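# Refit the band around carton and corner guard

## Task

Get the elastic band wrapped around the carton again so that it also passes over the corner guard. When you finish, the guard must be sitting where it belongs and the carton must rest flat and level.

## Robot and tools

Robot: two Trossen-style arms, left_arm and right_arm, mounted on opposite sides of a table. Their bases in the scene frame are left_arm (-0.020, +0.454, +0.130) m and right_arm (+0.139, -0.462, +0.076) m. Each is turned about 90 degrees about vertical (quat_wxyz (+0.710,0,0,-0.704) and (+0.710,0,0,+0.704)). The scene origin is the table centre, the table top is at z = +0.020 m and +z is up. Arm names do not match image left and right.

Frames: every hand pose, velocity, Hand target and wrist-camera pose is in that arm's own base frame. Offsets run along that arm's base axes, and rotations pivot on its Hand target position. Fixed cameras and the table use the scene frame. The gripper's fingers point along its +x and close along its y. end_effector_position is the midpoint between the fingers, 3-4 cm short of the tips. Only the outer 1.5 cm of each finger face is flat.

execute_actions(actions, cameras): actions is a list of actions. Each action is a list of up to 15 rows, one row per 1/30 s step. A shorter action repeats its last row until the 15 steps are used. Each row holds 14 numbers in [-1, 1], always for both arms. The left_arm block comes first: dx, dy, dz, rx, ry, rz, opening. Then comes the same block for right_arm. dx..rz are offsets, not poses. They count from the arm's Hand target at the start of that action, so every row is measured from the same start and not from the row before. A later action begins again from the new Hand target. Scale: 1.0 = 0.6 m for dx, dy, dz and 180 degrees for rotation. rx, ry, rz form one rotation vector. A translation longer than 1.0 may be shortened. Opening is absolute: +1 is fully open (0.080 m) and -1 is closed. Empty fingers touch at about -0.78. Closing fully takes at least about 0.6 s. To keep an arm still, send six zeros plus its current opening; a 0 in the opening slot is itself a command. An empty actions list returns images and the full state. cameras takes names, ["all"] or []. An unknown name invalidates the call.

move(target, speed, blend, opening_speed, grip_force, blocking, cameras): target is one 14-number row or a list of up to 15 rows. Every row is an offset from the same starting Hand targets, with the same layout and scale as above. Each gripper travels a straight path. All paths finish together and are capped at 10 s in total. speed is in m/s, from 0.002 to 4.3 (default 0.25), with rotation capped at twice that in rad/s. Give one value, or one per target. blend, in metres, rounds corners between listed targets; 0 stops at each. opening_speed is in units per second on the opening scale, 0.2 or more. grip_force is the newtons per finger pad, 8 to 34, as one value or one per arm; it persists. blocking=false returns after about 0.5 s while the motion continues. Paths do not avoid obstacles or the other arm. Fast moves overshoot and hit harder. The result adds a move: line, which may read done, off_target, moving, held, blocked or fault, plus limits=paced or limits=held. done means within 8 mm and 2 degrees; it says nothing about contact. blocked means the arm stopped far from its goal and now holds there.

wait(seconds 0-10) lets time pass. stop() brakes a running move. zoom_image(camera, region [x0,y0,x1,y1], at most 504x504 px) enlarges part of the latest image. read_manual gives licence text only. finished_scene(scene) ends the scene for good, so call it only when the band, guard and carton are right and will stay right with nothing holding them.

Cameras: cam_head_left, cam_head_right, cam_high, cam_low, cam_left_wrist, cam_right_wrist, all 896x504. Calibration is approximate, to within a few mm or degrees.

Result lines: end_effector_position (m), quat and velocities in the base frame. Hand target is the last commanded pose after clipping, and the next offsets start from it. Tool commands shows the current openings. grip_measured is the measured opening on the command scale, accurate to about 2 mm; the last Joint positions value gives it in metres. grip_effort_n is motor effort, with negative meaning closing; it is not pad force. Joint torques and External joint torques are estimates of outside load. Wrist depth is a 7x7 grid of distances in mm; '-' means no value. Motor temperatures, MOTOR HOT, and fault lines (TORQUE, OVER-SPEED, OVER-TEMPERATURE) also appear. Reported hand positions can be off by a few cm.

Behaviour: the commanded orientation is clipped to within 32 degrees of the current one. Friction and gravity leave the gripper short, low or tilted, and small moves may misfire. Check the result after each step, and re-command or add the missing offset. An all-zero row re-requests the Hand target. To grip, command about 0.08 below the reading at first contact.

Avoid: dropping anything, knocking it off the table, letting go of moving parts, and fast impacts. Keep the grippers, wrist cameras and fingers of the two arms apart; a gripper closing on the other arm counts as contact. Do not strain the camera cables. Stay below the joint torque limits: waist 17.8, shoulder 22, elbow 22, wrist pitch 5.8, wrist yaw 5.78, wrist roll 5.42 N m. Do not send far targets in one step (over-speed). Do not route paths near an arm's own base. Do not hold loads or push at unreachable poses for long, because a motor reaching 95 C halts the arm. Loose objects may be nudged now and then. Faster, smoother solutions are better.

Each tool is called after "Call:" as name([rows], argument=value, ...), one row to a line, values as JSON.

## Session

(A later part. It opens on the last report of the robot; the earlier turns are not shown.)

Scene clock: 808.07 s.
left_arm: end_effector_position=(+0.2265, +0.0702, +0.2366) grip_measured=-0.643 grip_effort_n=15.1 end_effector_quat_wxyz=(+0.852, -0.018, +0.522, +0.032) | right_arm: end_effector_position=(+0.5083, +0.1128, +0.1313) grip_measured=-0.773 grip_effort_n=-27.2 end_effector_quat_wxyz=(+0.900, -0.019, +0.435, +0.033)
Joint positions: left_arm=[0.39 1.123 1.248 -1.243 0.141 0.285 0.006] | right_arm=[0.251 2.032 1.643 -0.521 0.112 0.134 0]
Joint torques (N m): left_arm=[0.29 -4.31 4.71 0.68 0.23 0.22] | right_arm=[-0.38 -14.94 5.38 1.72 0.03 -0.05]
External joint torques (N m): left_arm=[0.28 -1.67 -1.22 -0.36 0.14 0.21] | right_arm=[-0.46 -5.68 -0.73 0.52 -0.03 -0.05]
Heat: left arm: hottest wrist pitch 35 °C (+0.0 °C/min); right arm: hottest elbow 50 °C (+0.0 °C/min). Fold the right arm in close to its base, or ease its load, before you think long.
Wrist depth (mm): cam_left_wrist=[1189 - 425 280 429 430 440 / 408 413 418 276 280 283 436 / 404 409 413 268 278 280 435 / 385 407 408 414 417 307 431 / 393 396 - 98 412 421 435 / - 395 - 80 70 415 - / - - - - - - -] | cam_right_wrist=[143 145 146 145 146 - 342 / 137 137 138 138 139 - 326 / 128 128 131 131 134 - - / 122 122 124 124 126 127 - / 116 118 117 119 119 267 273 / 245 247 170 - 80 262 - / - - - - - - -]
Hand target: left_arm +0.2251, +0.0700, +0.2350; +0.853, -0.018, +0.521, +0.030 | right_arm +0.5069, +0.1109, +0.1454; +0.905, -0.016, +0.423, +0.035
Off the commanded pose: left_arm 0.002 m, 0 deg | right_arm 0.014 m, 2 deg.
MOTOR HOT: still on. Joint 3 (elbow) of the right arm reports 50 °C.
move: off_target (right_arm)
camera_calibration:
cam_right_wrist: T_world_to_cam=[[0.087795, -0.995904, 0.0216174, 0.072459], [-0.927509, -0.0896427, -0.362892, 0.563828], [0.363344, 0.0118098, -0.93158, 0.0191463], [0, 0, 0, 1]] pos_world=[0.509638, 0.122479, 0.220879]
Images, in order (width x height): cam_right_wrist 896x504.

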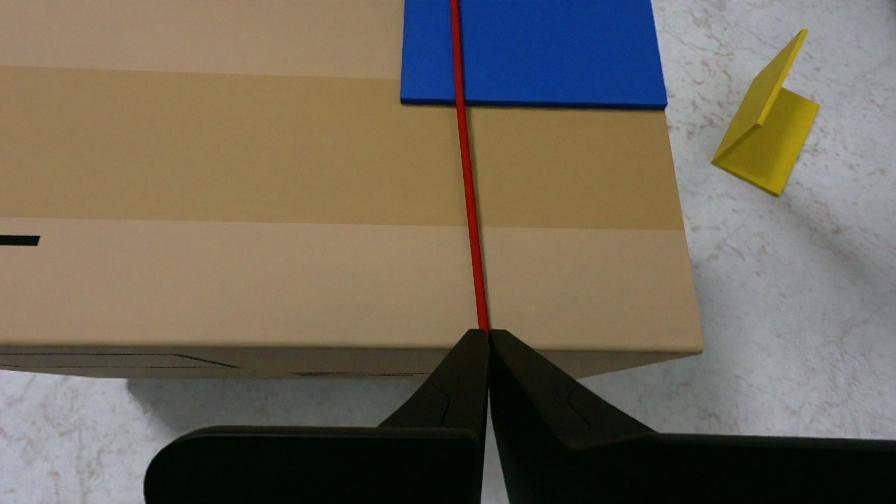

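Call:
move(target=[0, 0, 0, 0, 0, 0, -0.64, 0, -0.005, 0, 0, 0, 0, -1.0], speed=0.05)

Call:
move(target=[0, 0, 0, 0, 0, 0, -0.64, 0.0085, 0, -0.0105, 0, 0, 0, -1.0], speed=0.04, cameras=["cam_right_wrist"])

Call:
zoom_image(camera="cam_right_wrist", region=[380, 220, 600, 420])

Scene clock: 824.37 s.
left_arm: end_effector_position=(+0.2265, +0.0702, +0.2366) grip_measured=-0.643 grip_effort_n=15.1 end_effector_quat_wxyz=(+0.852, -0.018, +0.522, +0.032) | right_arm: end_effector_position=(+0.5079, +0.1106, +0.1311) grip_measured=-0.773 grip_effort_n=-27.2 end_effector_quat_wxyz=(+0.899, -0.019, +0.436, +0.034)
Joint positions: left_arm=[0.39 1.123 1.248 -1.243 0.141 0.285 0.006] | right_arm=[0.245 2.029 1.639 -0.521 0.107 0.128 0]
Joint torques (N m): left_arm=[0.27 -4.32 4.73 0.67 0.23 0.21] | right_arm=[-0.52 -14.94 5.35 1.87 0.01 -0.08]
External joint torques (N m): left_arm=[0.25 -1.65 -1.21 -0.36 0.14 0.21] | right_arm=[-0.59 -5.69 -0.77 0.66 -0.04 -0.08]
Motor temperatures (°C): left_arm=[21 29 33 35 27 25] | right_arm=[23 48 48 40 23 26]
Heat: left arm: hottest wrist pitch 35 °C (+0.0 °C/min); right arm: hottest shoulder 48 °C (+13.1 °C/min). Fold the right arm in close to its base, or ease its load, before you think long.
Wrist depth (mm): cam_left_wrist=[1178 419 419 279 283 430 442 / 410 414 424 276 280 283 439 / 407 408 412 270 275 280 436 / 398 405 412 411 316 296 - / 395 396 410 89 - - 421 / 386 395 - 79 70 417 418 / - - - - - - -] | cam_right_wrist=[144 143 147 144 146 341 333 / 137 137 139 138 139 314 - / 128 127 130 131 134 295 - / 122 122 123 124 126 127 - / 117 117 117 119 120 270 268 / - 246 - - 79 260 265 / - - - - - - -]
Hand target: left_arm +0.2251, +0.0700, +0.2350; +0.853, -0.018, +0.521, +0.030 | right_arm +0.5069, +0.1078, +0.1454; +0.905, -0.016, +0.423, +0.035
Off the commanded pose: left_arm 0.002 m, 0 deg | right_arm 0.015 m, 2 deg.
MOTOR HOT: still on. Joint 2 (shoulder) of the right arm reports 48 °C.
move: off_target (right_arm)

Scene clock: 825.07 s.
left_arm: end_effector_position=(+0.2265, +0.0702, +0.2366) grip_measured=-0.643 grip_effort_n=14.7 end_effector_quat_wxyz=(+0.852, -0.018, +0.522, +0.032) | right_arm: end_effector_position=(+0.5104, +0.1089, +0.1328) grip_measured=-0.773 grip_effort_n=-27.2 end_effector_quat_wxyz=(+0.902, -0.018, +0.431, +0.034)
Joint positions: left_arm=[0.39 1.123 1.248 -1.243 0.141 0.285 0.006] | right_arm=[0.241 2.029 1.639 -0.508 0.106 0.126 0]
Joint torques (N m): left_arm=[0.31 -4.3 4.75 0.68 0.24 0.21] | right_arm=[-0.23 -12.05 6.2 2.11 -0.03 -0.08]
External joint torques (N m): left_arm=[0.31 -1.64 -1.22 -0.38 0.15 0.21] | right_arm=[-0.23 -2.63 -0.01 0.88 -0.09 -0.08]
Heat: left arm: hottest wrist pitch 35 °C (+0.0 °C/min); right arm: hottest shoulder 48 °C (+13.2 °C/min). Fold the right arm in close to its base, or ease its load, before you think long.
Wrist depth (mm): cam_left_wrist=[1163 425 - 280 431 431 441 / 410 - 419 274 281 284 441 / 405 412 412 - 276 280 435 / 399 405 405 414 417 306 - / 392 398 402 90 416 413 - / 392 - - 79 70 414 419 / - - - - - - -] | cam_right_wrist=[147 148 149 148 147 - - / 140 139 140 140 141 325 326 / 130 131 133 135 136 299 307 / 123 124 125 126 127 130 288 / 117 118 118 121 120 123 279 / 214 213 144 - 75 256 262 / - - - - - - -]
Hand target: left_arm +0.2251, +0.0700, +0.2350; +0.853, -0.018, +0.521, +0.030 | right_arm +0.5120, +0.1079, +0.1391; +0.905, -0.016, +0.423, +0.035
Off the commanded pose: left_arm 0.002 m, 0 deg | right_arm 0.007 m, 1 deg.
MOTOR HOT: still on. Joint 2 (shoulder) of the right arm reports 48 °C.
move: done
camera_calibration:
cam_right_wrist: T_world_to_cam=[[0.0874194, -0.995974, 0.0198554, 0.0688345], [-0.923901, -0.0885144, -0.372254, 0.56515], [0.372513, 0.0141978, -0.927918, 0.0145023], [0, 0, 0, 1]] pos_world=[0.510723, 0.118375, 0.22247]
Images, in order (width x height): cam_right_wrist 896x504.

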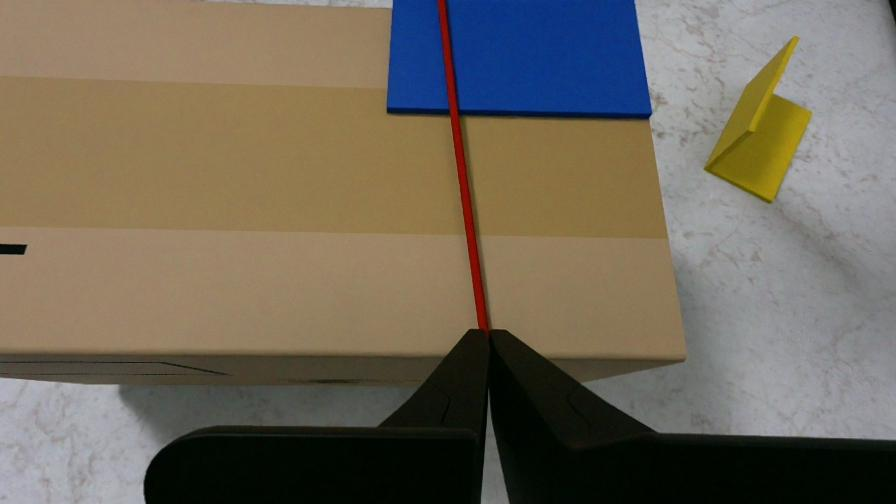

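Scaled by 2.291 from the camera's 896x504 image, which has a finer 1280x720 frame.

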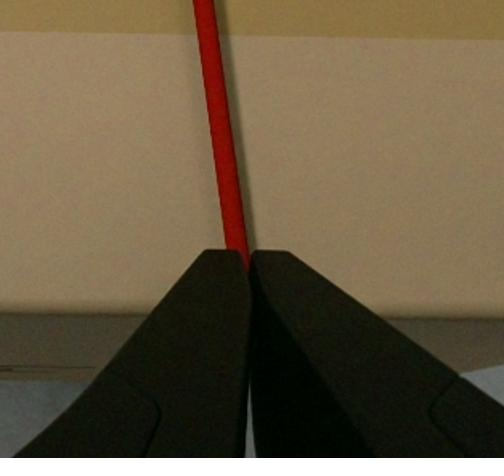

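Call:
move(target=[0, 0, 0, 0, 0, 0, -0.64, 0.004, 0, -0.005, 0, 0, 0, -1.0], speed=0.03)

Call:
move(target=[0, 0, 0, 0, 0, 0, -0.64, 0, 0, 0, 0, 0, 0, -0.6], speed=0.03, opening_speed=0.5, cameras=["cam_right_wrist"])

Call:
zoom_image(camera="cam_right_wrist", region=[380, 220, 600, 420])

Scene clock: 836.93 s.
left_arm: end_effector_position=(+0.2265, +0.0702, +0.2366) grip_measured=-0.643 grip_effort_n=14.7 end_effector_quat_wxyz=(+0.852, -0.018, +0.522, +0.032) | right_arm: end_effector_position=(+0.5116, +0.1089, +0.1329) grip_measured=-0.773 grip_effort_n=-27.2 end_effector_quat_wxyz=(+0.903, -0.018, +0.428, +0.034)
Joint positions: left_arm=[0.39 1.123 1.248 -1.243 0.141 0.285 0.006] | right_arm=[0.24 2.03 1.639 -0.502 0.105 0.125 0]
Joint torques (N m): left_arm=[0.3 -4.26 4.72 0.68 0.23 0.22] | right_arm=[-0.31 -10.92 6.69 2.08 -0.04 -0.04]
External joint torques (N m): left_arm=[0.3 -1.62 -1.19 -0.35 0.15 0.22] | right_arm=[-0.31 -1.51 0.45 0.83 -0.09 -0.04]
Heat: left arm: hottest wrist pitch 35 °C (+0.0 °C/min); right arm: hottest elbow 47 °C (-3.0 °C/min).
Wrist depth (mm): cam_left_wrist=[1148 421 427 280 426 433 440 / 407 419 426 275 279 283 287 / 405 407 409 270 276 279 434 / 398 405 410 412 312 423 427 / 395 398 405 98 408 419 426 / 376 396 - 79 - 415 418 / - - - - - - -] | cam_right_wrist=[149 149 150 148 150 344 349 / 139 139 141 140 142 320 - / 130 132 134 134 136 299 - / 123 124 125 126 127 285 291 / 117 119 118 121 120 269 273 / 243 184 - - 80 261 - / - - - - - - -]
Hand target: left_arm +0.2251, +0.0700, +0.2350; +0.853, -0.018, +0.521, +0.030 | right_arm +0.5144, +0.1080, +0.1362; +0.905, -0.016, +0.423, +0.035
Off the commanded pose: left_arm 0.002 m, 0 deg | right_arm 0.004 m, 1 deg.
MOTOR HOT: cleared for the motors of the right arm.
move: done

Scene clock: 837.60 s.
left_arm: end_effector_position=(+0.2265, +0.0702, +0.2366) grip_measured=-0.643 grip_effort_n=15.1 end_effector_quat_wxyz=(+0.852, -0.018, +0.522, +0.032) | right_arm: end_effector_position=(+0.5121, +0.1088, +0.1333) grip_measured=-0.603 grip_effort_n=14.2 end_effector_quat_wxyz=(+0.903, -0.017, +0.427, +0.034)
Joint positions: left_arm=[0.39 1.123 1.248 -1.243 0.141 0.285 0.006] | right_arm=[0.239 2.03 1.639 -0.499 0.105 0.125 0.008]
Joint torques (N m): left_arm=[0.32 -4.3 4.69 0.68 0.23 0.22] | right_arm=[-0.4 -10.89 6.85 1.94 -0.04 -0.04]
External joint torques (N m): left_arm=[0.33 -1.67 -1.24 -0.37 0.14 0.22] | right_arm=[-0.42 -1.75 0.82 0.74 -0.09 -0.04]
Heat: left arm: hottest wrist pitch 35 °C (+0.0 °C/min); right arm: hottest elbow 47 °C (-3.0 °C/min).
Wrist depth (mm): cam_left_wrist=[1178 421 424 278 430 432 439 / 408 417 421 276 280 283 279 / 399 406 413 271 276 278 285 / 403 402 410 411 314 422 425 / 394 402 404 98 409 426 426 / 389 394 - 79 70 413 422 / - - - - - - -] | cam_right_wrist=[150 151 153 152 151 347 346 / 141 141 143 142 143 337 333 / 133 134 136 135 138 - 313 / 125 126 127 128 129 - 288 / 119 119 121 122 122 - - / - - - - 92 - 262 / - - - - - - -]
Hand target: left_arm +0.2251, +0.0700, +0.2350; +0.853, -0.018, +0.521, +0.030 | right_arm +0.5144, +0.1079, +0.1363; +0.905, -0.016, +0.423, +0.035
Off the commanded pose: left_arm 0.002 m, 0 deg | right_arm 0.004 m, 1 deg.
move: done
camera_calibration:
cam_right_wrist: T_world_to_cam=[[0.0871851, -0.996019, 0.0185696, 0.0688398], [-0.92101, -0.0876954, -0.379539, 0.566361], [0.379657, 0.0159874, -0.924989, 0.0100376], [0, 0, 0, 1]] pos_world=[0.511812, 0.118073, 0.222963]
Images, in order (width x height): cam_right_wrist 896x504.

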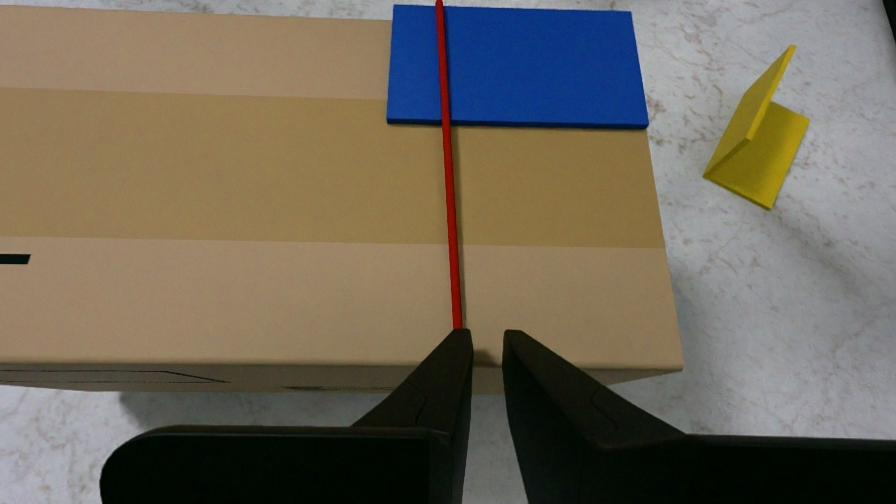

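Scaled by 2.291 from the camera's 896x504 image, which has a finer 1280x720 frame.

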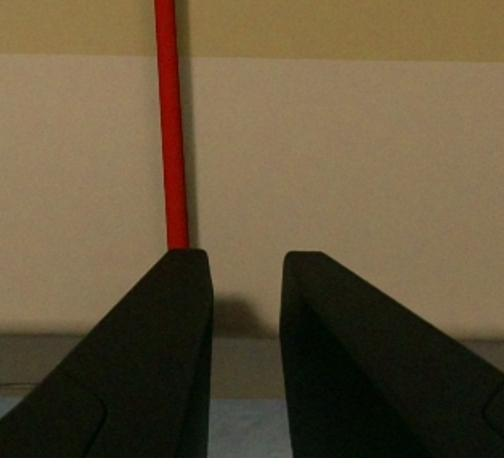

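Call:
move(target=[0, 0, 0, 0, 0, 0, -0.64, -0.0256, -0.002, 0.031, 0, 0, 0, -0.6], speed=0.06, cameras=["cam_right_wrist"])

Call:
zoom_image(camera="cam_right_wrist", region=[380, 220, 600, 420])

Scene clock: 849.57 s.
left_arm: end_effector_position=(+0.2265, +0.0702, +0.2366) grip_measured=-0.643 grip_effort_n=15.1 end_effector_quat_wxyz=(+0.852, -0.018, +0.522, +0.032) | right_arm: end_effector_position=(+0.5012, +0.1062, +0.1469) grip_measured=-0.603 grip_effort_n=14.2 end_effector_quat_wxyz=(+0.902, -0.018, +0.430, +0.034)
Joint positions: left_arm=[0.39 1.123 1.248 -1.243 0.141 0.285 0.006] | right_arm=[0.239 1.983 1.628 -0.541 0.105 0.125 0.008]
Joint torques (N m): left_arm=[0.29 -4.3 4.73 0.68 0.24 0.21] | right_arm=[0.19 -13.19 5.36 1.7 0.11 0.08]
External joint torques (N m): left_arm=[0.28 -1.64 -1.24 -0.37 0.15 0.21] | right_arm=[0.25 -4.14 -0.86 0.46 0.05 0.08]
Motor temperatures (°C): left_arm=[21 28 33 35 27 25] | right_arm=[23 43 47 41 23 26]
Heat: left arm: hottest wrist pitch 35 °C (+0.0 °C/min); right arm: hottest elbow 47 °C (-4.0 °C/min).
Wrist depth (mm): cam_left_wrist=[1173 419 443 281 426 432 437 / 408 416 419 276 278 282 442 / 405 405 415 270 276 281 435 / 401 397 410 414 418 421 444 / 392 397 405 98 417 421 424 / 389 395 - 80 70 415 419 / - - - - - - -] | cam_right_wrist=[167 169 168 168 - 363 369 / 158 158 159 159 161 339 358 / 148 149 150 151 153 315 - / 139 140 142 143 144 302 305 / 135 136 144 136 138 288 289 / - - - - 75 281 287 / - - - - - - -]
Hand target: left_arm +0.2251, +0.0700, +0.2350; +0.853, -0.018, +0.521, +0.030 | right_arm +0.4991, +0.1067, +0.1548; +0.905, -0.016, +0.423, +0.035
Off the commanded pose: left_arm 0.002 m, 0 deg | right_arm 0.008 m, 1 deg.
move: done
camera_calibration:
cam_right_wrist: T_world_to_cam=[[0.0872824, -0.995993, 0.0194713, 0.0667402], [-0.923107, -0.0882123, -0.374289, 0.561604], [0.374507, 0.0146947, -0.927108, 0.0298404], [0, 0, 0, 1]] pos_world=[0.50142, 0.115575, 0.236568]
Images, in order (width x height): cam_right_wrist 896x504.

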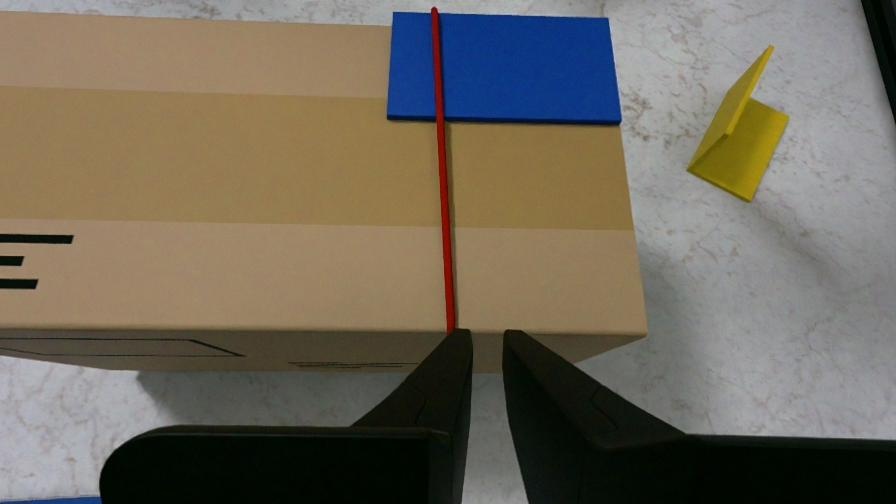

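Scaled by 2.291 from the camera's 896x504 image, which has a finer 1280x720 frame.

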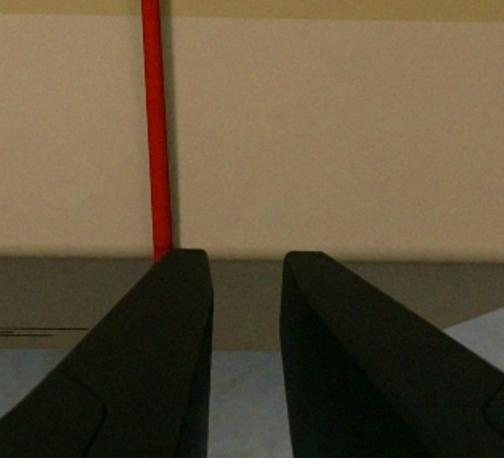

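Call:
move([
  [0, 0, 0, 0, 0, 0, -0.64, -0.4152, -0.0612, 0.0922, 0, 0, 0, -0.6],
  [0.119, -0.0617, -0.158, -0.0105, 0.15, 0, -0.45, -0.4152, -0.0612, 0.0922, 0, 0, 0, -0.4],
  [0.119, -0.0617, -0.2167, -0.0105, 0.15, 0, -0.45, -0.4152, -0.0612, 0.0922, 0, 0, 0, -0.4],
], speed=[0.25, 0.15, 0.08], blend=[0.02, 0, 0], cameras=["cam_left_wrist", "cam_low"])

Scene clock: 875.93 s.
left_arm: end_effector_position=(+0.2984, +0.0333, +0.1100) grip_measured=-0.453 grip_effort_n=14.7 end_effector_quat_wxyz=(+0.713, -0.025, +0.700, +0.022) | right_arm: end_effector_position=(+0.2515, +0.0699, +0.2100) grip_measured=-0.403 grip_effort_n=14.7 end_effector_quat_wxyz=(+0.905, -0.018, +0.425, +0.035)
Joint positions: left_arm=[0.114 1.674 1.283 -1.163 0.006 0.047 0.015] | right_arm=[0.383 1.008 0.976 -0.87 0.195 0.236 0.017]
Joint torques (N m): left_arm=[-0.36 -6.23 4.33 0 -0.2 -0.15] | right_arm=[0.31 -3.91 5.2 1.68 0.19 0.15]
External joint torques (N m): left_arm=[-0.37 0.18 -1.3 -0.37 -0.19 -0.15] | right_arm=[0.29 -1.64 -0.85 0.47 0.1 0.15]
Heat: left arm: hottest wrist pitch 35 °C (+0.0 °C/min); right arm: hottest elbow 46 °C (-3.0 °C/min).
Wrist depth (mm): cam_left_wrist=[239 113 113 115 115 116 118 / 250 248 118 120 122 123 124 / 265 261 122 123 127 130 131 / 259 276 130 132 136 138 140 / 295 303 302 99 98 318 313 / 319 317 - 92 74 336 343 / - - - - - - -] | cam_right_wrist=[467 366 363 357 447 - 1568 / - 424 419 415 - 431 1418 / 385 390 - - 400 408 1350 / 363 - - 382 381 - 1214 / 350 365 - - 357 360 362 / 338 - - - - 342 333 / - - - - - - -]
Hand target: left_arm +0.2964, +0.0329, +0.1050; +0.707, -0.024, +0.706, +0.024 | right_arm +0.2499, +0.0700, +0.2101; +0.905, -0.016, +0.423, +0.035
Off the commanded pose: left_arm 0.005 m, 1 deg | right_arm 0.002 m, 0 deg.
move: done
camera_calibration:
cam_left_wrist: T_world_to_cam=[[0.0978047, -0.992312, 0.0758326, -0.00352123], [-0.942644, -0.0679342, 0.326814, 0.276186], [-0.31915, -0.103447, -0.942042, 0.279538], [0, 0, 0, 1]] pos_world=[0.349904, 0.0441857, 0.173342]
Images, in order (width x height): cam_low 896x504, cam_left_wrist 896x504.

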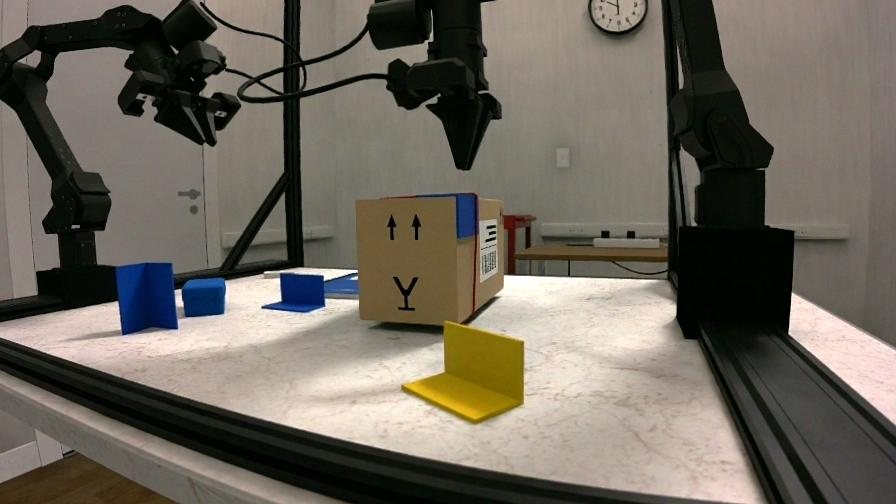

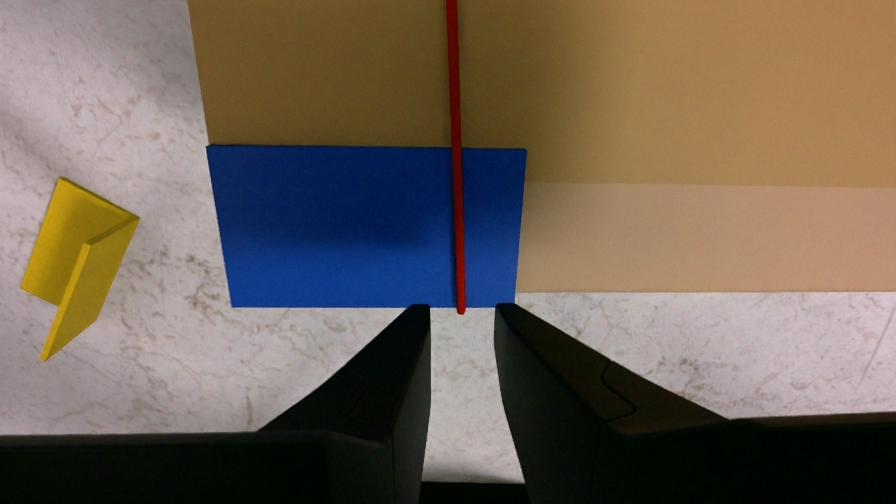

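Call:
move([
  [0, 0, -0.0417, 0, 0, 0, -0.45, 0, 0, 0, 0, 0, 0, -0.4],
  [0, 0, -0.0533, 0, 0, 0, -0.45, 0, 0, 0, 0, 0, 0, -0.4],
], speed=[0.08, 0.02], cameras=["cam_left_wrist", "cam_low"])

Call:
zoom_image(camera="cam_low", region=[400, 160, 540, 260])

Scene clock: 888.77 s.
left_arm: end_effector_position=(+0.2989, +0.0334, +0.0800) grip_measured=-0.453 grip_effort_n=14.7 end_effector_quat_wxyz=(+0.714, -0.025, +0.700, +0.022) | right_arm: end_effector_position=(+0.2515, +0.0699, +0.2100) grip_measured=-0.403 grip_effort_n=14.7 end_effector_quat_wxyz=(+0.905, -0.018, +0.425, +0.035)
Joint positions: left_arm=[0.114 1.698 1.188 -1.041 0.006 0.047 0.015] | right_arm=[0.383 1.008 0.976 -0.87 0.195 0.236 0.017]
Joint torques (N m): left_arm=[-0.32 -5.74 3.85 0.3 -0.2 -0.14] | right_arm=[0.29 -3.87 5.19 1.67 0.19 0.15]
External joint torques (N m): left_arm=[-0.28 0.69 -1.66 -0.09 -0.21 -0.14] | right_arm=[0.3 -1.62 -0.87 0.44 0.1 0.15]
Heat: left arm: hottest elbow 33 °C (+0.0 °C/min); right arm: hottest elbow 46 °C (-2.0 °C/min).
Wrist depth (mm): cam_left_wrist=[- 85 85 87 87 89 90 / - 91 92 92 93 95 95 / 236 93 94 95 98 99 101 / - 98 100 99 103 107 107 / 264 104 105 99 108 113 114 / 284 284 - 93 74 300 302 / - - - 316 - - -] | cam_right_wrist=[- 341 351 354 479 - 1530 / - - 404 - - 431 1451 / 390 - - 410 410 - 1395 / - 363 367 - 387 382 393 / - - - - 357 352 369 / 333 - - 95 95 - 331 / - - - - - - -]
Hand target: left_arm +0.2965, +0.0329, +0.0731; +0.707, -0.024, +0.706, +0.025 | right_arm +0.2499, +0.0700, +0.2101; +0.905, -0.016, +0.423, +0.035
Off the commanded pose: left_arm 0.007 m, 1 deg | right_arm 0.002 m, 0 deg.
move: done
camera_calibration:
cam_left_wrist: T_world_to_cam=[[0.0976235, -0.992361, 0.0754266, -0.00107131], [-0.943363, -0.0681244, 0.324692, 0.286899], [-0.317073, -0.102852, -0.942808, 0.250865], [0, 0, 0, 1]] pos_world=[0.350297, 0.0442837, 0.143445]
Images, in order (width x height): cam_low 896x504, cam_left_wrist 896x504.

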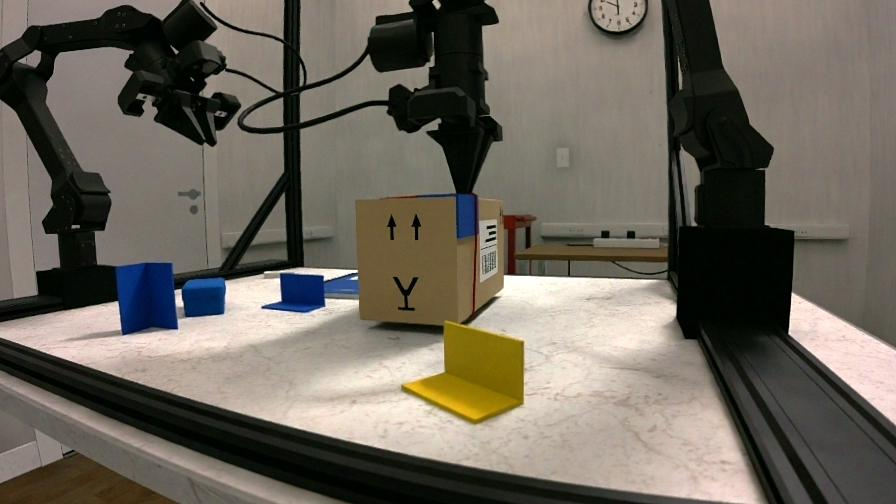

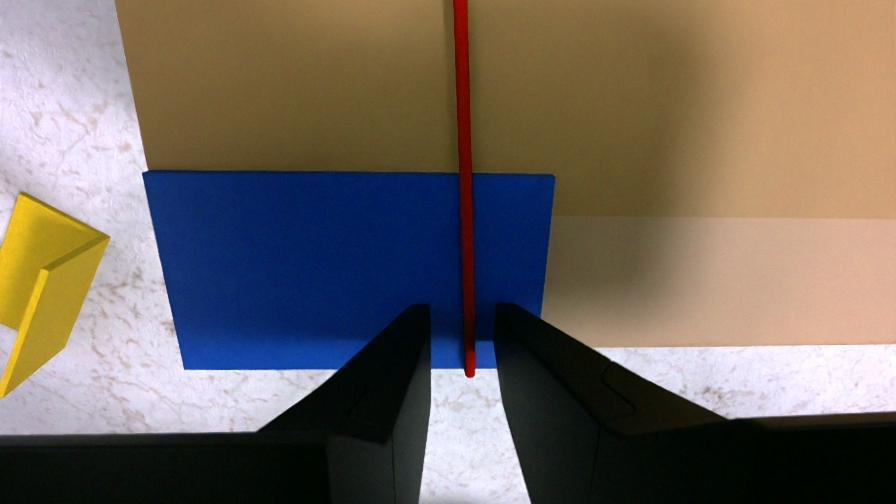

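Scaled by 3.600 from the camera's 896x504 image, which has a finer 1280x720 frame.

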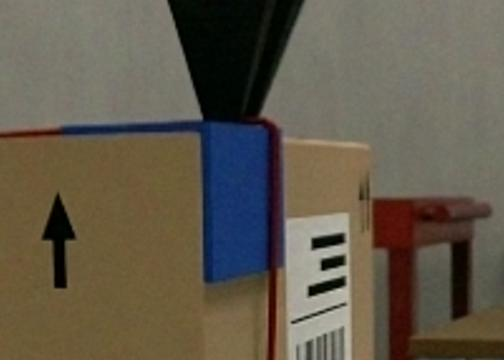

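Call:
move([
  [0, 0, 0, 0, 0, 0, -1.0, 0, 0, 0, 0, 0, 0, -0.4],
  [-0.0083, 0, 0.022, 0, 0, 0, -1.0, 0, 0, 0, 0, 0, 0, -0.4],
], speed=[0.03, 0.04], cameras=["cam_left_wrist", "cam_low"])

Call:
zoom_image(camera="cam_low", region=[400, 160, 540, 260])

Scene clock: 907.67 s.
left_arm: end_effector_position=(+0.2916, +0.0313, +0.0813) grip_measured=-0.766 grip_effort_n=-63.0 end_effector_quat_wxyz=(+0.703, -0.024, +0.710, +0.020) | right_arm: end_effector_position=(+0.2515, +0.0699, +0.2100) grip_measured=-0.403 grip_effort_n=14.7 end_effector_quat_wxyz=(+0.905, -0.018, +0.425, +0.035)
Joint positions: left_arm=[0.11 1.693 1.188 -1.076 0.005 0.047 0.001] | right_arm=[0.383 1.008 0.976 -0.87 0.195 0.236 0.017]
Joint torques (N m): left_arm=[0.2 -9.05 5.75 -0.6 -0.19 -0.09] | right_arm=[0.28 -3.93 5.17 1.67 0.19 0.16]
External joint torques (N m): left_arm=[0.23 -2.66 0.26 -0.94 -0.19 -0.09] | right_arm=[0.29 -1.67 -0.9 0.45 0.09 0.15]
Motor temperatures (°C): left_arm=[21 29 32 33 27 25] | right_arm=[23 36 46 41 23 26]
Heat: left arm: hottest wrist pitch 33 °C (-2.0 °C/min); right arm: hottest elbow 46 °C (-1.0 °C/min).
Wrist depth (mm): cam_left_wrist=[- 85 85 87 86 88 89 / - 91 92 92 93 94 95 / - 92 92 94 98 99 101 / - 98 100 99 104 108 108 / 270 105 106 100 110 289 289 / 288 291 - 71 - 307 310 / - - - - - - -] | cam_right_wrist=[441 352 355 351 478 478 1539 / 428 - 412 403 - - 1434 / - - - 404 398 - 1295 / - 351 - 387 - - 392 / - 343 340 - 356 359 372 / 336 - - - 95 342 340 / - - - - - - -]
Hand target: left_arm +0.2915, +0.0330, +0.0863; +0.707, -0.024, +0.706, +0.025 | right_arm +0.2499, +0.0700, +0.2101; +0.905, -0.016, +0.423, +0.035
Off the commanded pose: left_arm 0.005 m, 1 deg | right_arm 0.002 m, 0 deg.
move: done
camera_calibration:
cam_left_wrist: T_world_to_cam=[[0.0953303, -0.992579, 0.075495, -0.00192456], [-0.933631, -0.062844, 0.352681, 0.274228], [-0.34532, -0.104106, -0.932693, 0.25708], [0, 0, 0, 1]] pos_world=[0.344986, 0.0420868, 0.143207]
Images, in order (width x height): cam_low 896x504, cam_left_wrist 896x504.

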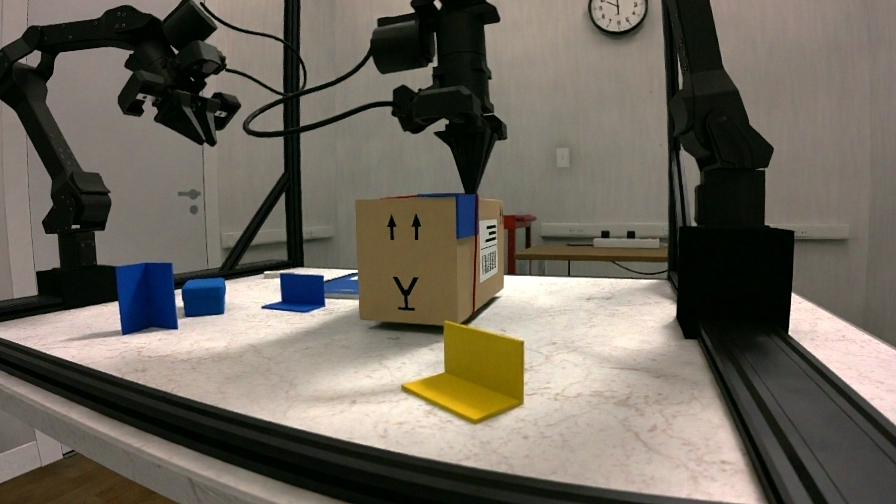

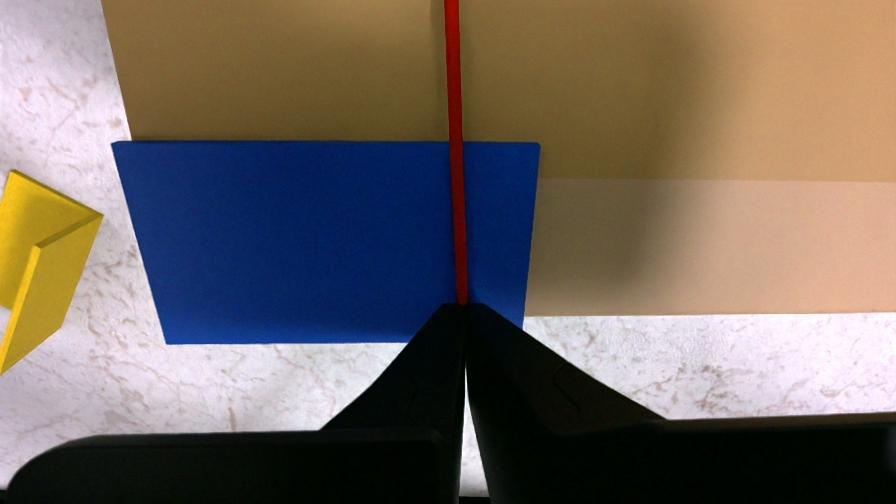

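Scaled by 3.600 from the camera's 896x504 image, which has a finer 1280x720 frame.

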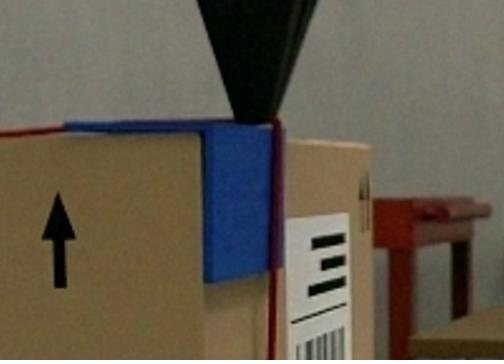

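Call:
move([
  [-0.0083, 0, 0.0142, 0, 0, 0, -1.0, 0, 0, 0, 0, 0, 0, -0.4],
  [-0.045, 0.002, 0.0242, 0, 0, 0, -1.0, 0, 0, 0, 0, 0, 0, -0.4],
], speed=[0.04, 0.06], blend=[0.005, 0], cameras=["cam_left_wrist", "cam_low"])

Call:
zoom_image(camera="cam_low", region=[400, 160, 540, 260])

Scene clock: 918.30 s.
left_arm: end_effector_position=(+0.2705, +0.0329, +0.0996) grip_measured=-0.766 grip_effort_n=-63.0 end_effector_quat_wxyz=(+0.710, -0.027, +0.703, +0.024) | right_arm: end_effector_position=(+0.2515, +0.0699, +0.2100) grip_measured=-0.403 grip_effort_n=14.7 end_effector_quat_wxyz=(+0.905, -0.018, +0.425, +0.035)
Joint positions: left_arm=[0.124 1.583 1.145 -1.124 0.005 0.052 0.001] | right_arm=[0.383 1.008 0.976 -0.87 0.195 0.236 0.017]
Joint torques (N m): left_arm=[0.3 -8.62 4.12 -0.88 -0.17 0.21] | right_arm=[0.3 -3.95 5.16 1.68 0.2 0.15]
External joint torques (N m): left_arm=[0.26 -2.92 -1.46 -1.24 -0.16 0.21] | right_arm=[0.3 -1.67 -0.86 0.5 0.11 0.15]
Heat: left arm: hottest elbow 33 °C (+0.0 °C/min); right arm: hottest elbow 46 °C (+0.0 °C/min).
Wrist depth (mm): cam_left_wrist=[230 101 102 103 106 107 108 / 243 106 106 107 111 113 114 / 250 113 113 114 118 120 121 / 265 271 278 276 286 288 291 / 290 295 289 98 295 303 310 / 301 305 - 70 - 332 331 / - - - - - - -] | cam_right_wrist=[- - - 351 466 470 1558 / - - - 438 433 436 1418 / - 389 - - 407 418 418 / - 365 370 387 381 - 1262 / - 343 - 357 365 367 354 / 330 337 - 95 - - 333 / - - - - - - -]
Hand target: left_arm +0.2645, +0.0341, +0.1008; +0.707, -0.024, +0.706, +0.025 | right_arm +0.2499, +0.0700, +0.2101; +0.905, -0.016, +0.423, +0.035
Off the commanded pose: left_arm 0.006 m, 1 deg | right_arm 0.002 m, 0 deg.
move: done
camera_calibration:
cam_left_wrist: T_world_to_cam=[[0.102633, -0.991874, 0.075184, -0.00158874], [-0.939553, -0.0718425, 0.334783, 0.251792], [-0.326661, -0.104999, -0.939291, 0.262653], [0, 0, 0, 1]] pos_world=[0.322534, 0.0440919, 0.162531]
Images, in order (width x height): cam_low 896x504, cam_left_wrist 896x504.

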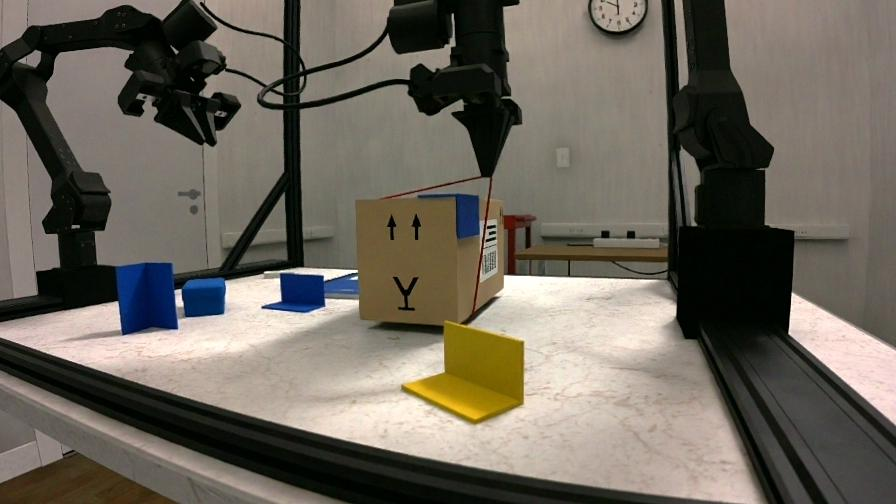

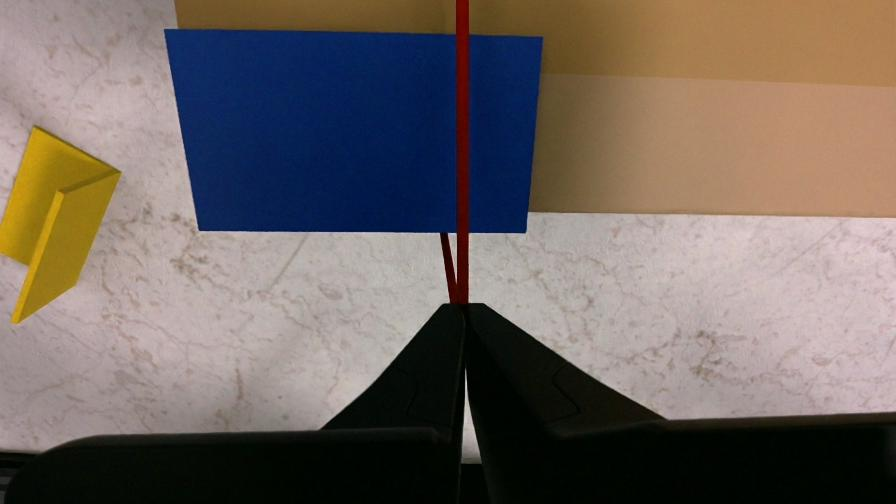

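Scaled by 3.600 from the camera's 896x504 image, which has a finer 1280x720 frame.

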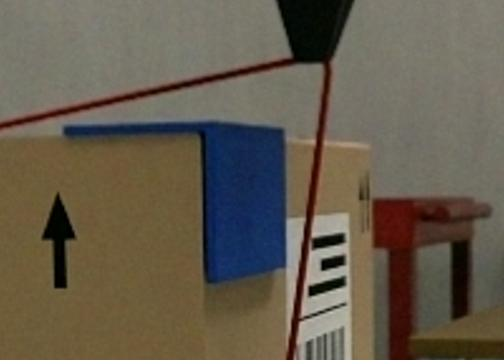

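Call:
zoom_image(camera="cam_left_wrist", region=[120, 0, 300, 120])

Call:
zoom_image(camera="cam_low", region=[440, 185, 515, 260])

Scaled by 2.800 from the camera's 896x504 image, which has a finer 1280x720 frame.

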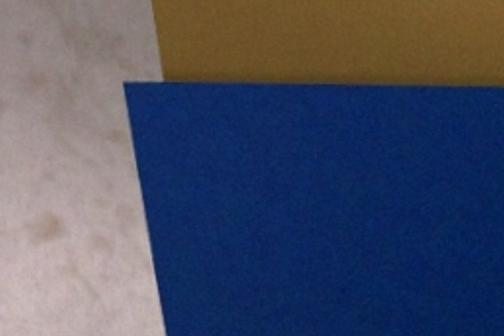

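Scaled by 6.720 from the camera's 896x504 image, which has a finer 1280x720 frame.

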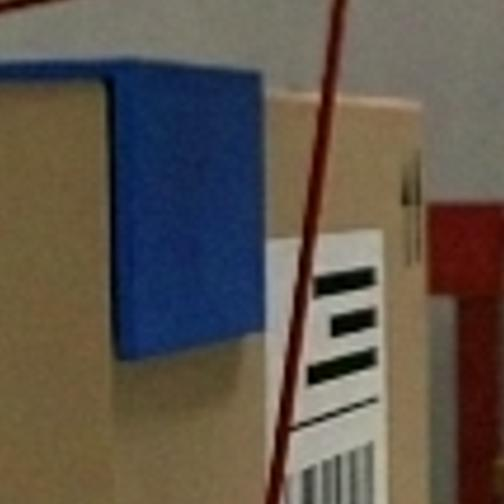

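Call:
move([
  [-0.001, 0.0133, 0, 0, 0, 0, -1.0, 0, 0, 0, 0, 0, 0, -0.4],
  [0.035, 0.0133, 0, 0, 0, 0, -1.0, 0, 0, 0, 0, 0, 0, -0.4],
], speed=[0.05, 0.05], blend=[0.004, 0], cameras=["cam_left_wrist", "cam_low"])

Scene clock: 948.80 s.
left_arm: end_effector_position=(+0.2841, +0.0421, +0.0994) grip_measured=-0.766 grip_effort_n=-63.0 end_effector_quat_wxyz=(+0.708, -0.027, +0.705, +0.024) | right_arm: end_effector_position=(+0.2515, +0.0699, +0.2100) grip_measured=-0.403 grip_effort_n=14.7 end_effector_quat_wxyz=(+0.905, -0.018, +0.425, +0.035)
Joint positions: left_arm=[0.15 1.642 1.206 -1.13 0.005 0.078 0.001] | right_arm=[0.383 1.008 0.976 -0.87 0.195 0.236 0.017]
Joint torques (N m): left_arm=[-0.36 -6.19 6.74 -0.73 -0.19 0] | right_arm=[0.3 -3.92 5.24 1.68 0.19 0.16]
External joint torques (N m): left_arm=[-0.33 -0.1 1.17 -1.09 -0.19 0] | right_arm=[0.31 -1.69 -0.76 0.48 0.09 0.16]
Motor temperatures (°C): left_arm=[21 34 31 31 27 25] | right_arm=[23 33 45 41 23 26]
Heat: left arm: hottest shoulder 34 °C (+5.0 °C/min); right arm: hottest elbow 45 °C (-1.0 °C/min).
Wrist depth (mm): cam_left_wrist=[229 225 103 102 105 106 107 / 242 238 107 108 109 112 113 / 252 251 112 113 116 119 119 / 253 271 118 119 124 127 128 / 288 286 293 98 301 307 305 / 309 310 - 71 - 327 333 / - - - - - - -] | cam_right_wrist=[444 340 352 352 - 471 1558 / - - 406 398 424 429 1395 / - - 405 - 427 434 1295 / - - 377 - 375 - 1281 / 352 347 - - 361 - 364 / 341 - - 95 95 332 347 / - - - 287 - - -]
Hand target: left_arm +0.2855, +0.0422, +0.1007; +0.707, -0.024, +0.706, +0.025 | right_arm +0.2499, +0.0700, +0.2101; +0.905, -0.016, +0.423, +0.035
Off the commanded pose: left_arm 0.002 m, 0 deg | right_arm 0.002 m, 0 deg.
move: done
camera_calibration:
cam_left_wrist: T_world_to_cam=[[0.103321, -0.991807, 0.0751278, 0.00593242], [-0.938046, -0.0720469, 0.338937, 0.264433], [-0.330747, -0.105493, -0.937805, 0.268817], [0, 0, 0, 1]] pos_world=[0.336348, 0.0532936, 0.162026]
Images, in order (width x height): cam_low 896x504, cam_left_wrist 896x504.

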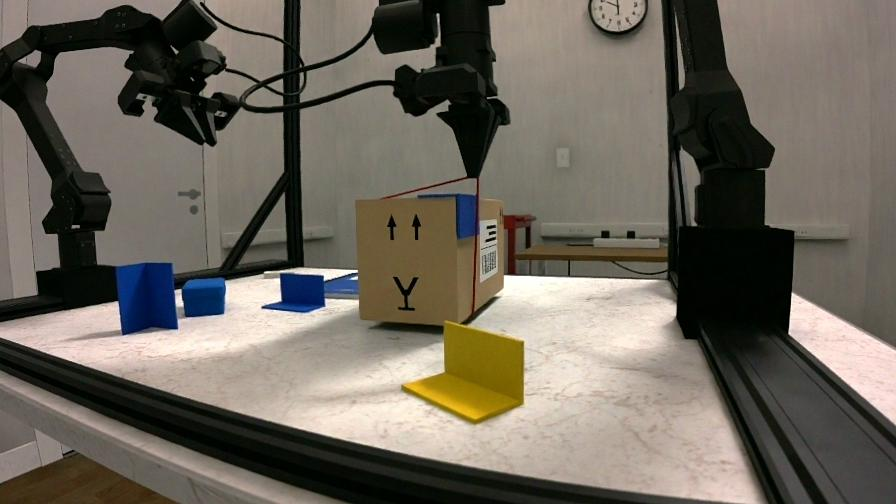

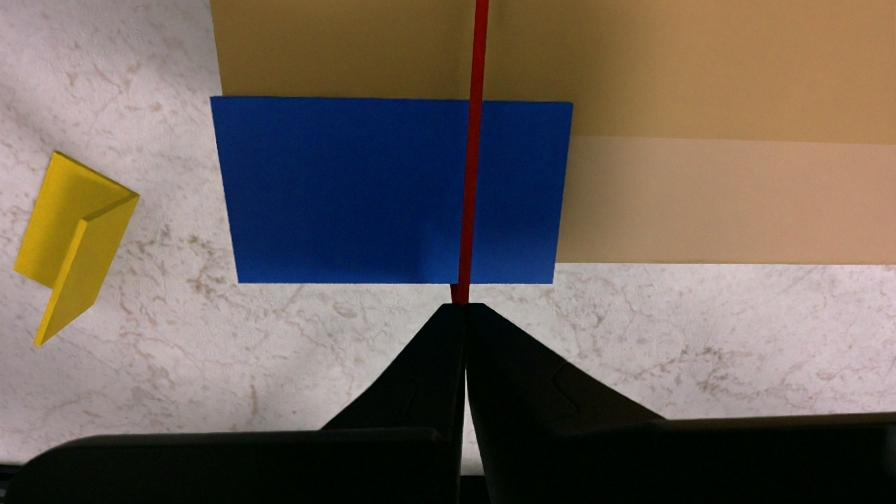

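Call:
move([
  [0.0117, 0, 0, 0, 0, 0, -1.0, 0, 0, 0, 0, 0, 0, -0.4],
  [0.0117, 0, -0.0317, 0, 0, 0, -1.0, 0, 0, 0, 0, 0, 0, -0.4],
], speed=[0.05, 0.04], blend=[0.003, 0], cameras=["cam_left_wrist", "cam_low"])

Call:
zoom_image(camera="cam_low", region=[400, 160, 540, 260])

Scene clock: 966.17 s.
left_arm: end_effector_position=(+0.2955, +0.0428, +0.0868) grip_measured=-0.766 grip_effort_n=-63.0 end_effector_quat_wxyz=(+0.714, -0.025, +0.699, +0.023) | right_arm: end_effector_position=(+0.2515, +0.0699, +0.2100) grip_measured=-0.403 grip_effort_n=14.7 end_effector_quat_wxyz=(+0.905, -0.018, +0.425, +0.035)
Joint positions: left_arm=[0.147 1.682 1.198 -1.067 0.005 0.078 0.001] | right_arm=[0.383 1.008 0.976 -0.87 0.195 0.236 0.017]
Joint torques (N m): left_arm=[-0.34 -6.19 4.22 -0.15 -0.18 -0.1] | right_arm=[0.29 -3.91 5.22 1.67 0.2 0.17]
External joint torques (N m): left_arm=[-0.34 0.22 -1.37 -0.55 -0.18 -0.1] | right_arm=[0.25 -1.6 -0.85 0.47 0.11 0.17]
Heat: left arm: hottest elbow 32 °C (+0.0 °C/min); right arm: hottest elbow 45 °C (-1.0 °C/min).
Wrist depth (mm): cam_left_wrist=[221 91 92 93 - 94 96 / 230 97 97 98 99 101 100 / 242 239 100 101 103 106 107 / 241 106 106 106 110 113 114 / 261 276 111 98 116 290 295 / 292 293 - 71 299 308 311 / - - - - - - -] | cam_right_wrist=[- 351 352 352 451 - 1521 / - 429 - 424 437 - 1410 / - - - 409 - - 1350 / - 361 372 388 - - 394 / - 327 360 355 361 365 358 / 333 332 - - - - 339 / - - - - - - -]
Hand target: left_arm +0.2925, +0.0421, +0.0817; +0.707, -0.024, +0.706, +0.024 | right_arm +0.2499, +0.0700, +0.2101; +0.905, -0.016, +0.423, +0.035
Off the commanded pose: left_arm 0.006 m, 1 deg | right_arm 0.002 m, 0 deg.
move: done; blend cut to 0 m at target 1
camera_calibration:
cam_left_wrist: T_world_to_cam=[[0.0987705, -0.992322, 0.0744439, 0.0078219], [-0.943532, -0.0696165, 0.323884, 0.282382], [-0.316214, -0.10223, -0.943164, 0.256887], [0, 0, 0, 1]] pos_world=[0.346895, 0.0536819, 0.150245]
Images, in order (width x height): cam_low 896x504, cam_left_wrist 896x504.

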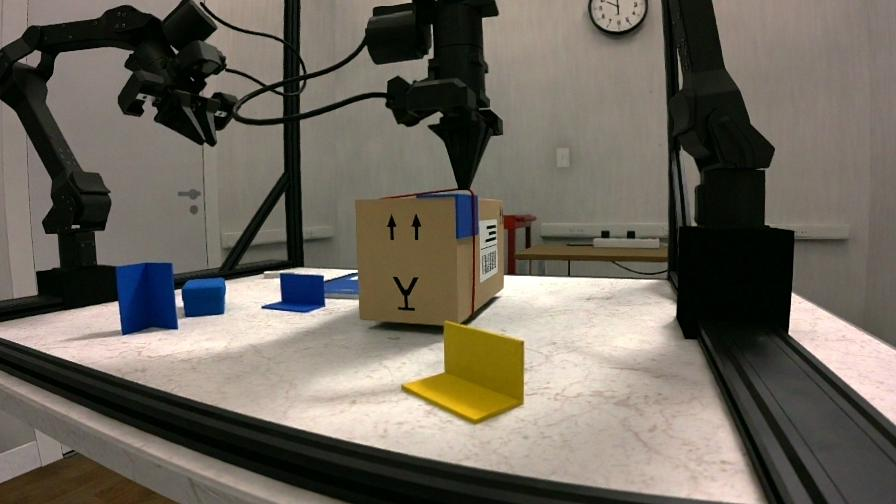

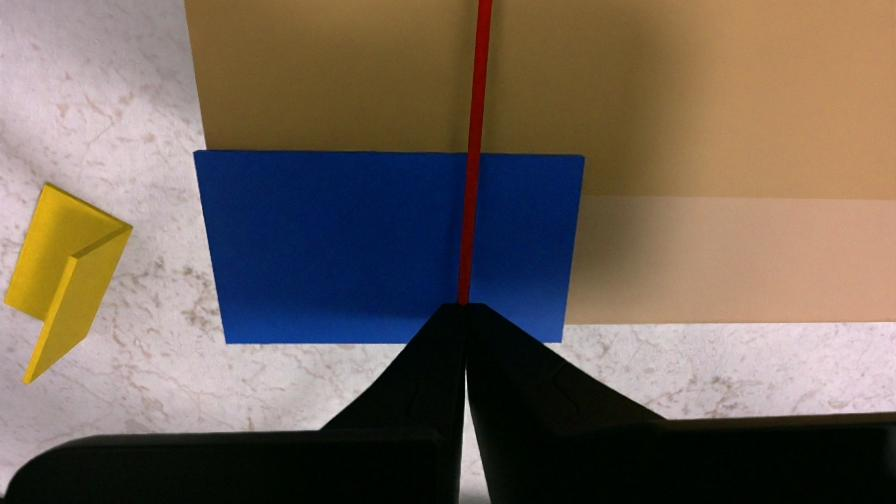

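Scaled by 3.600 from the camera's 896x504 image, which has a finer 1280x720 frame.

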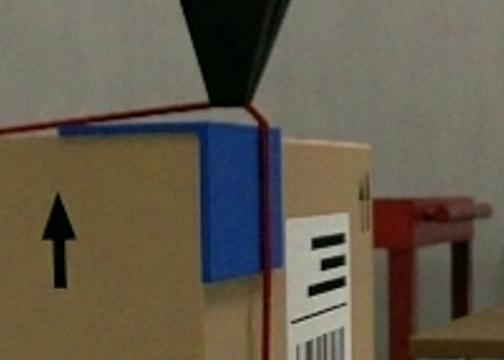

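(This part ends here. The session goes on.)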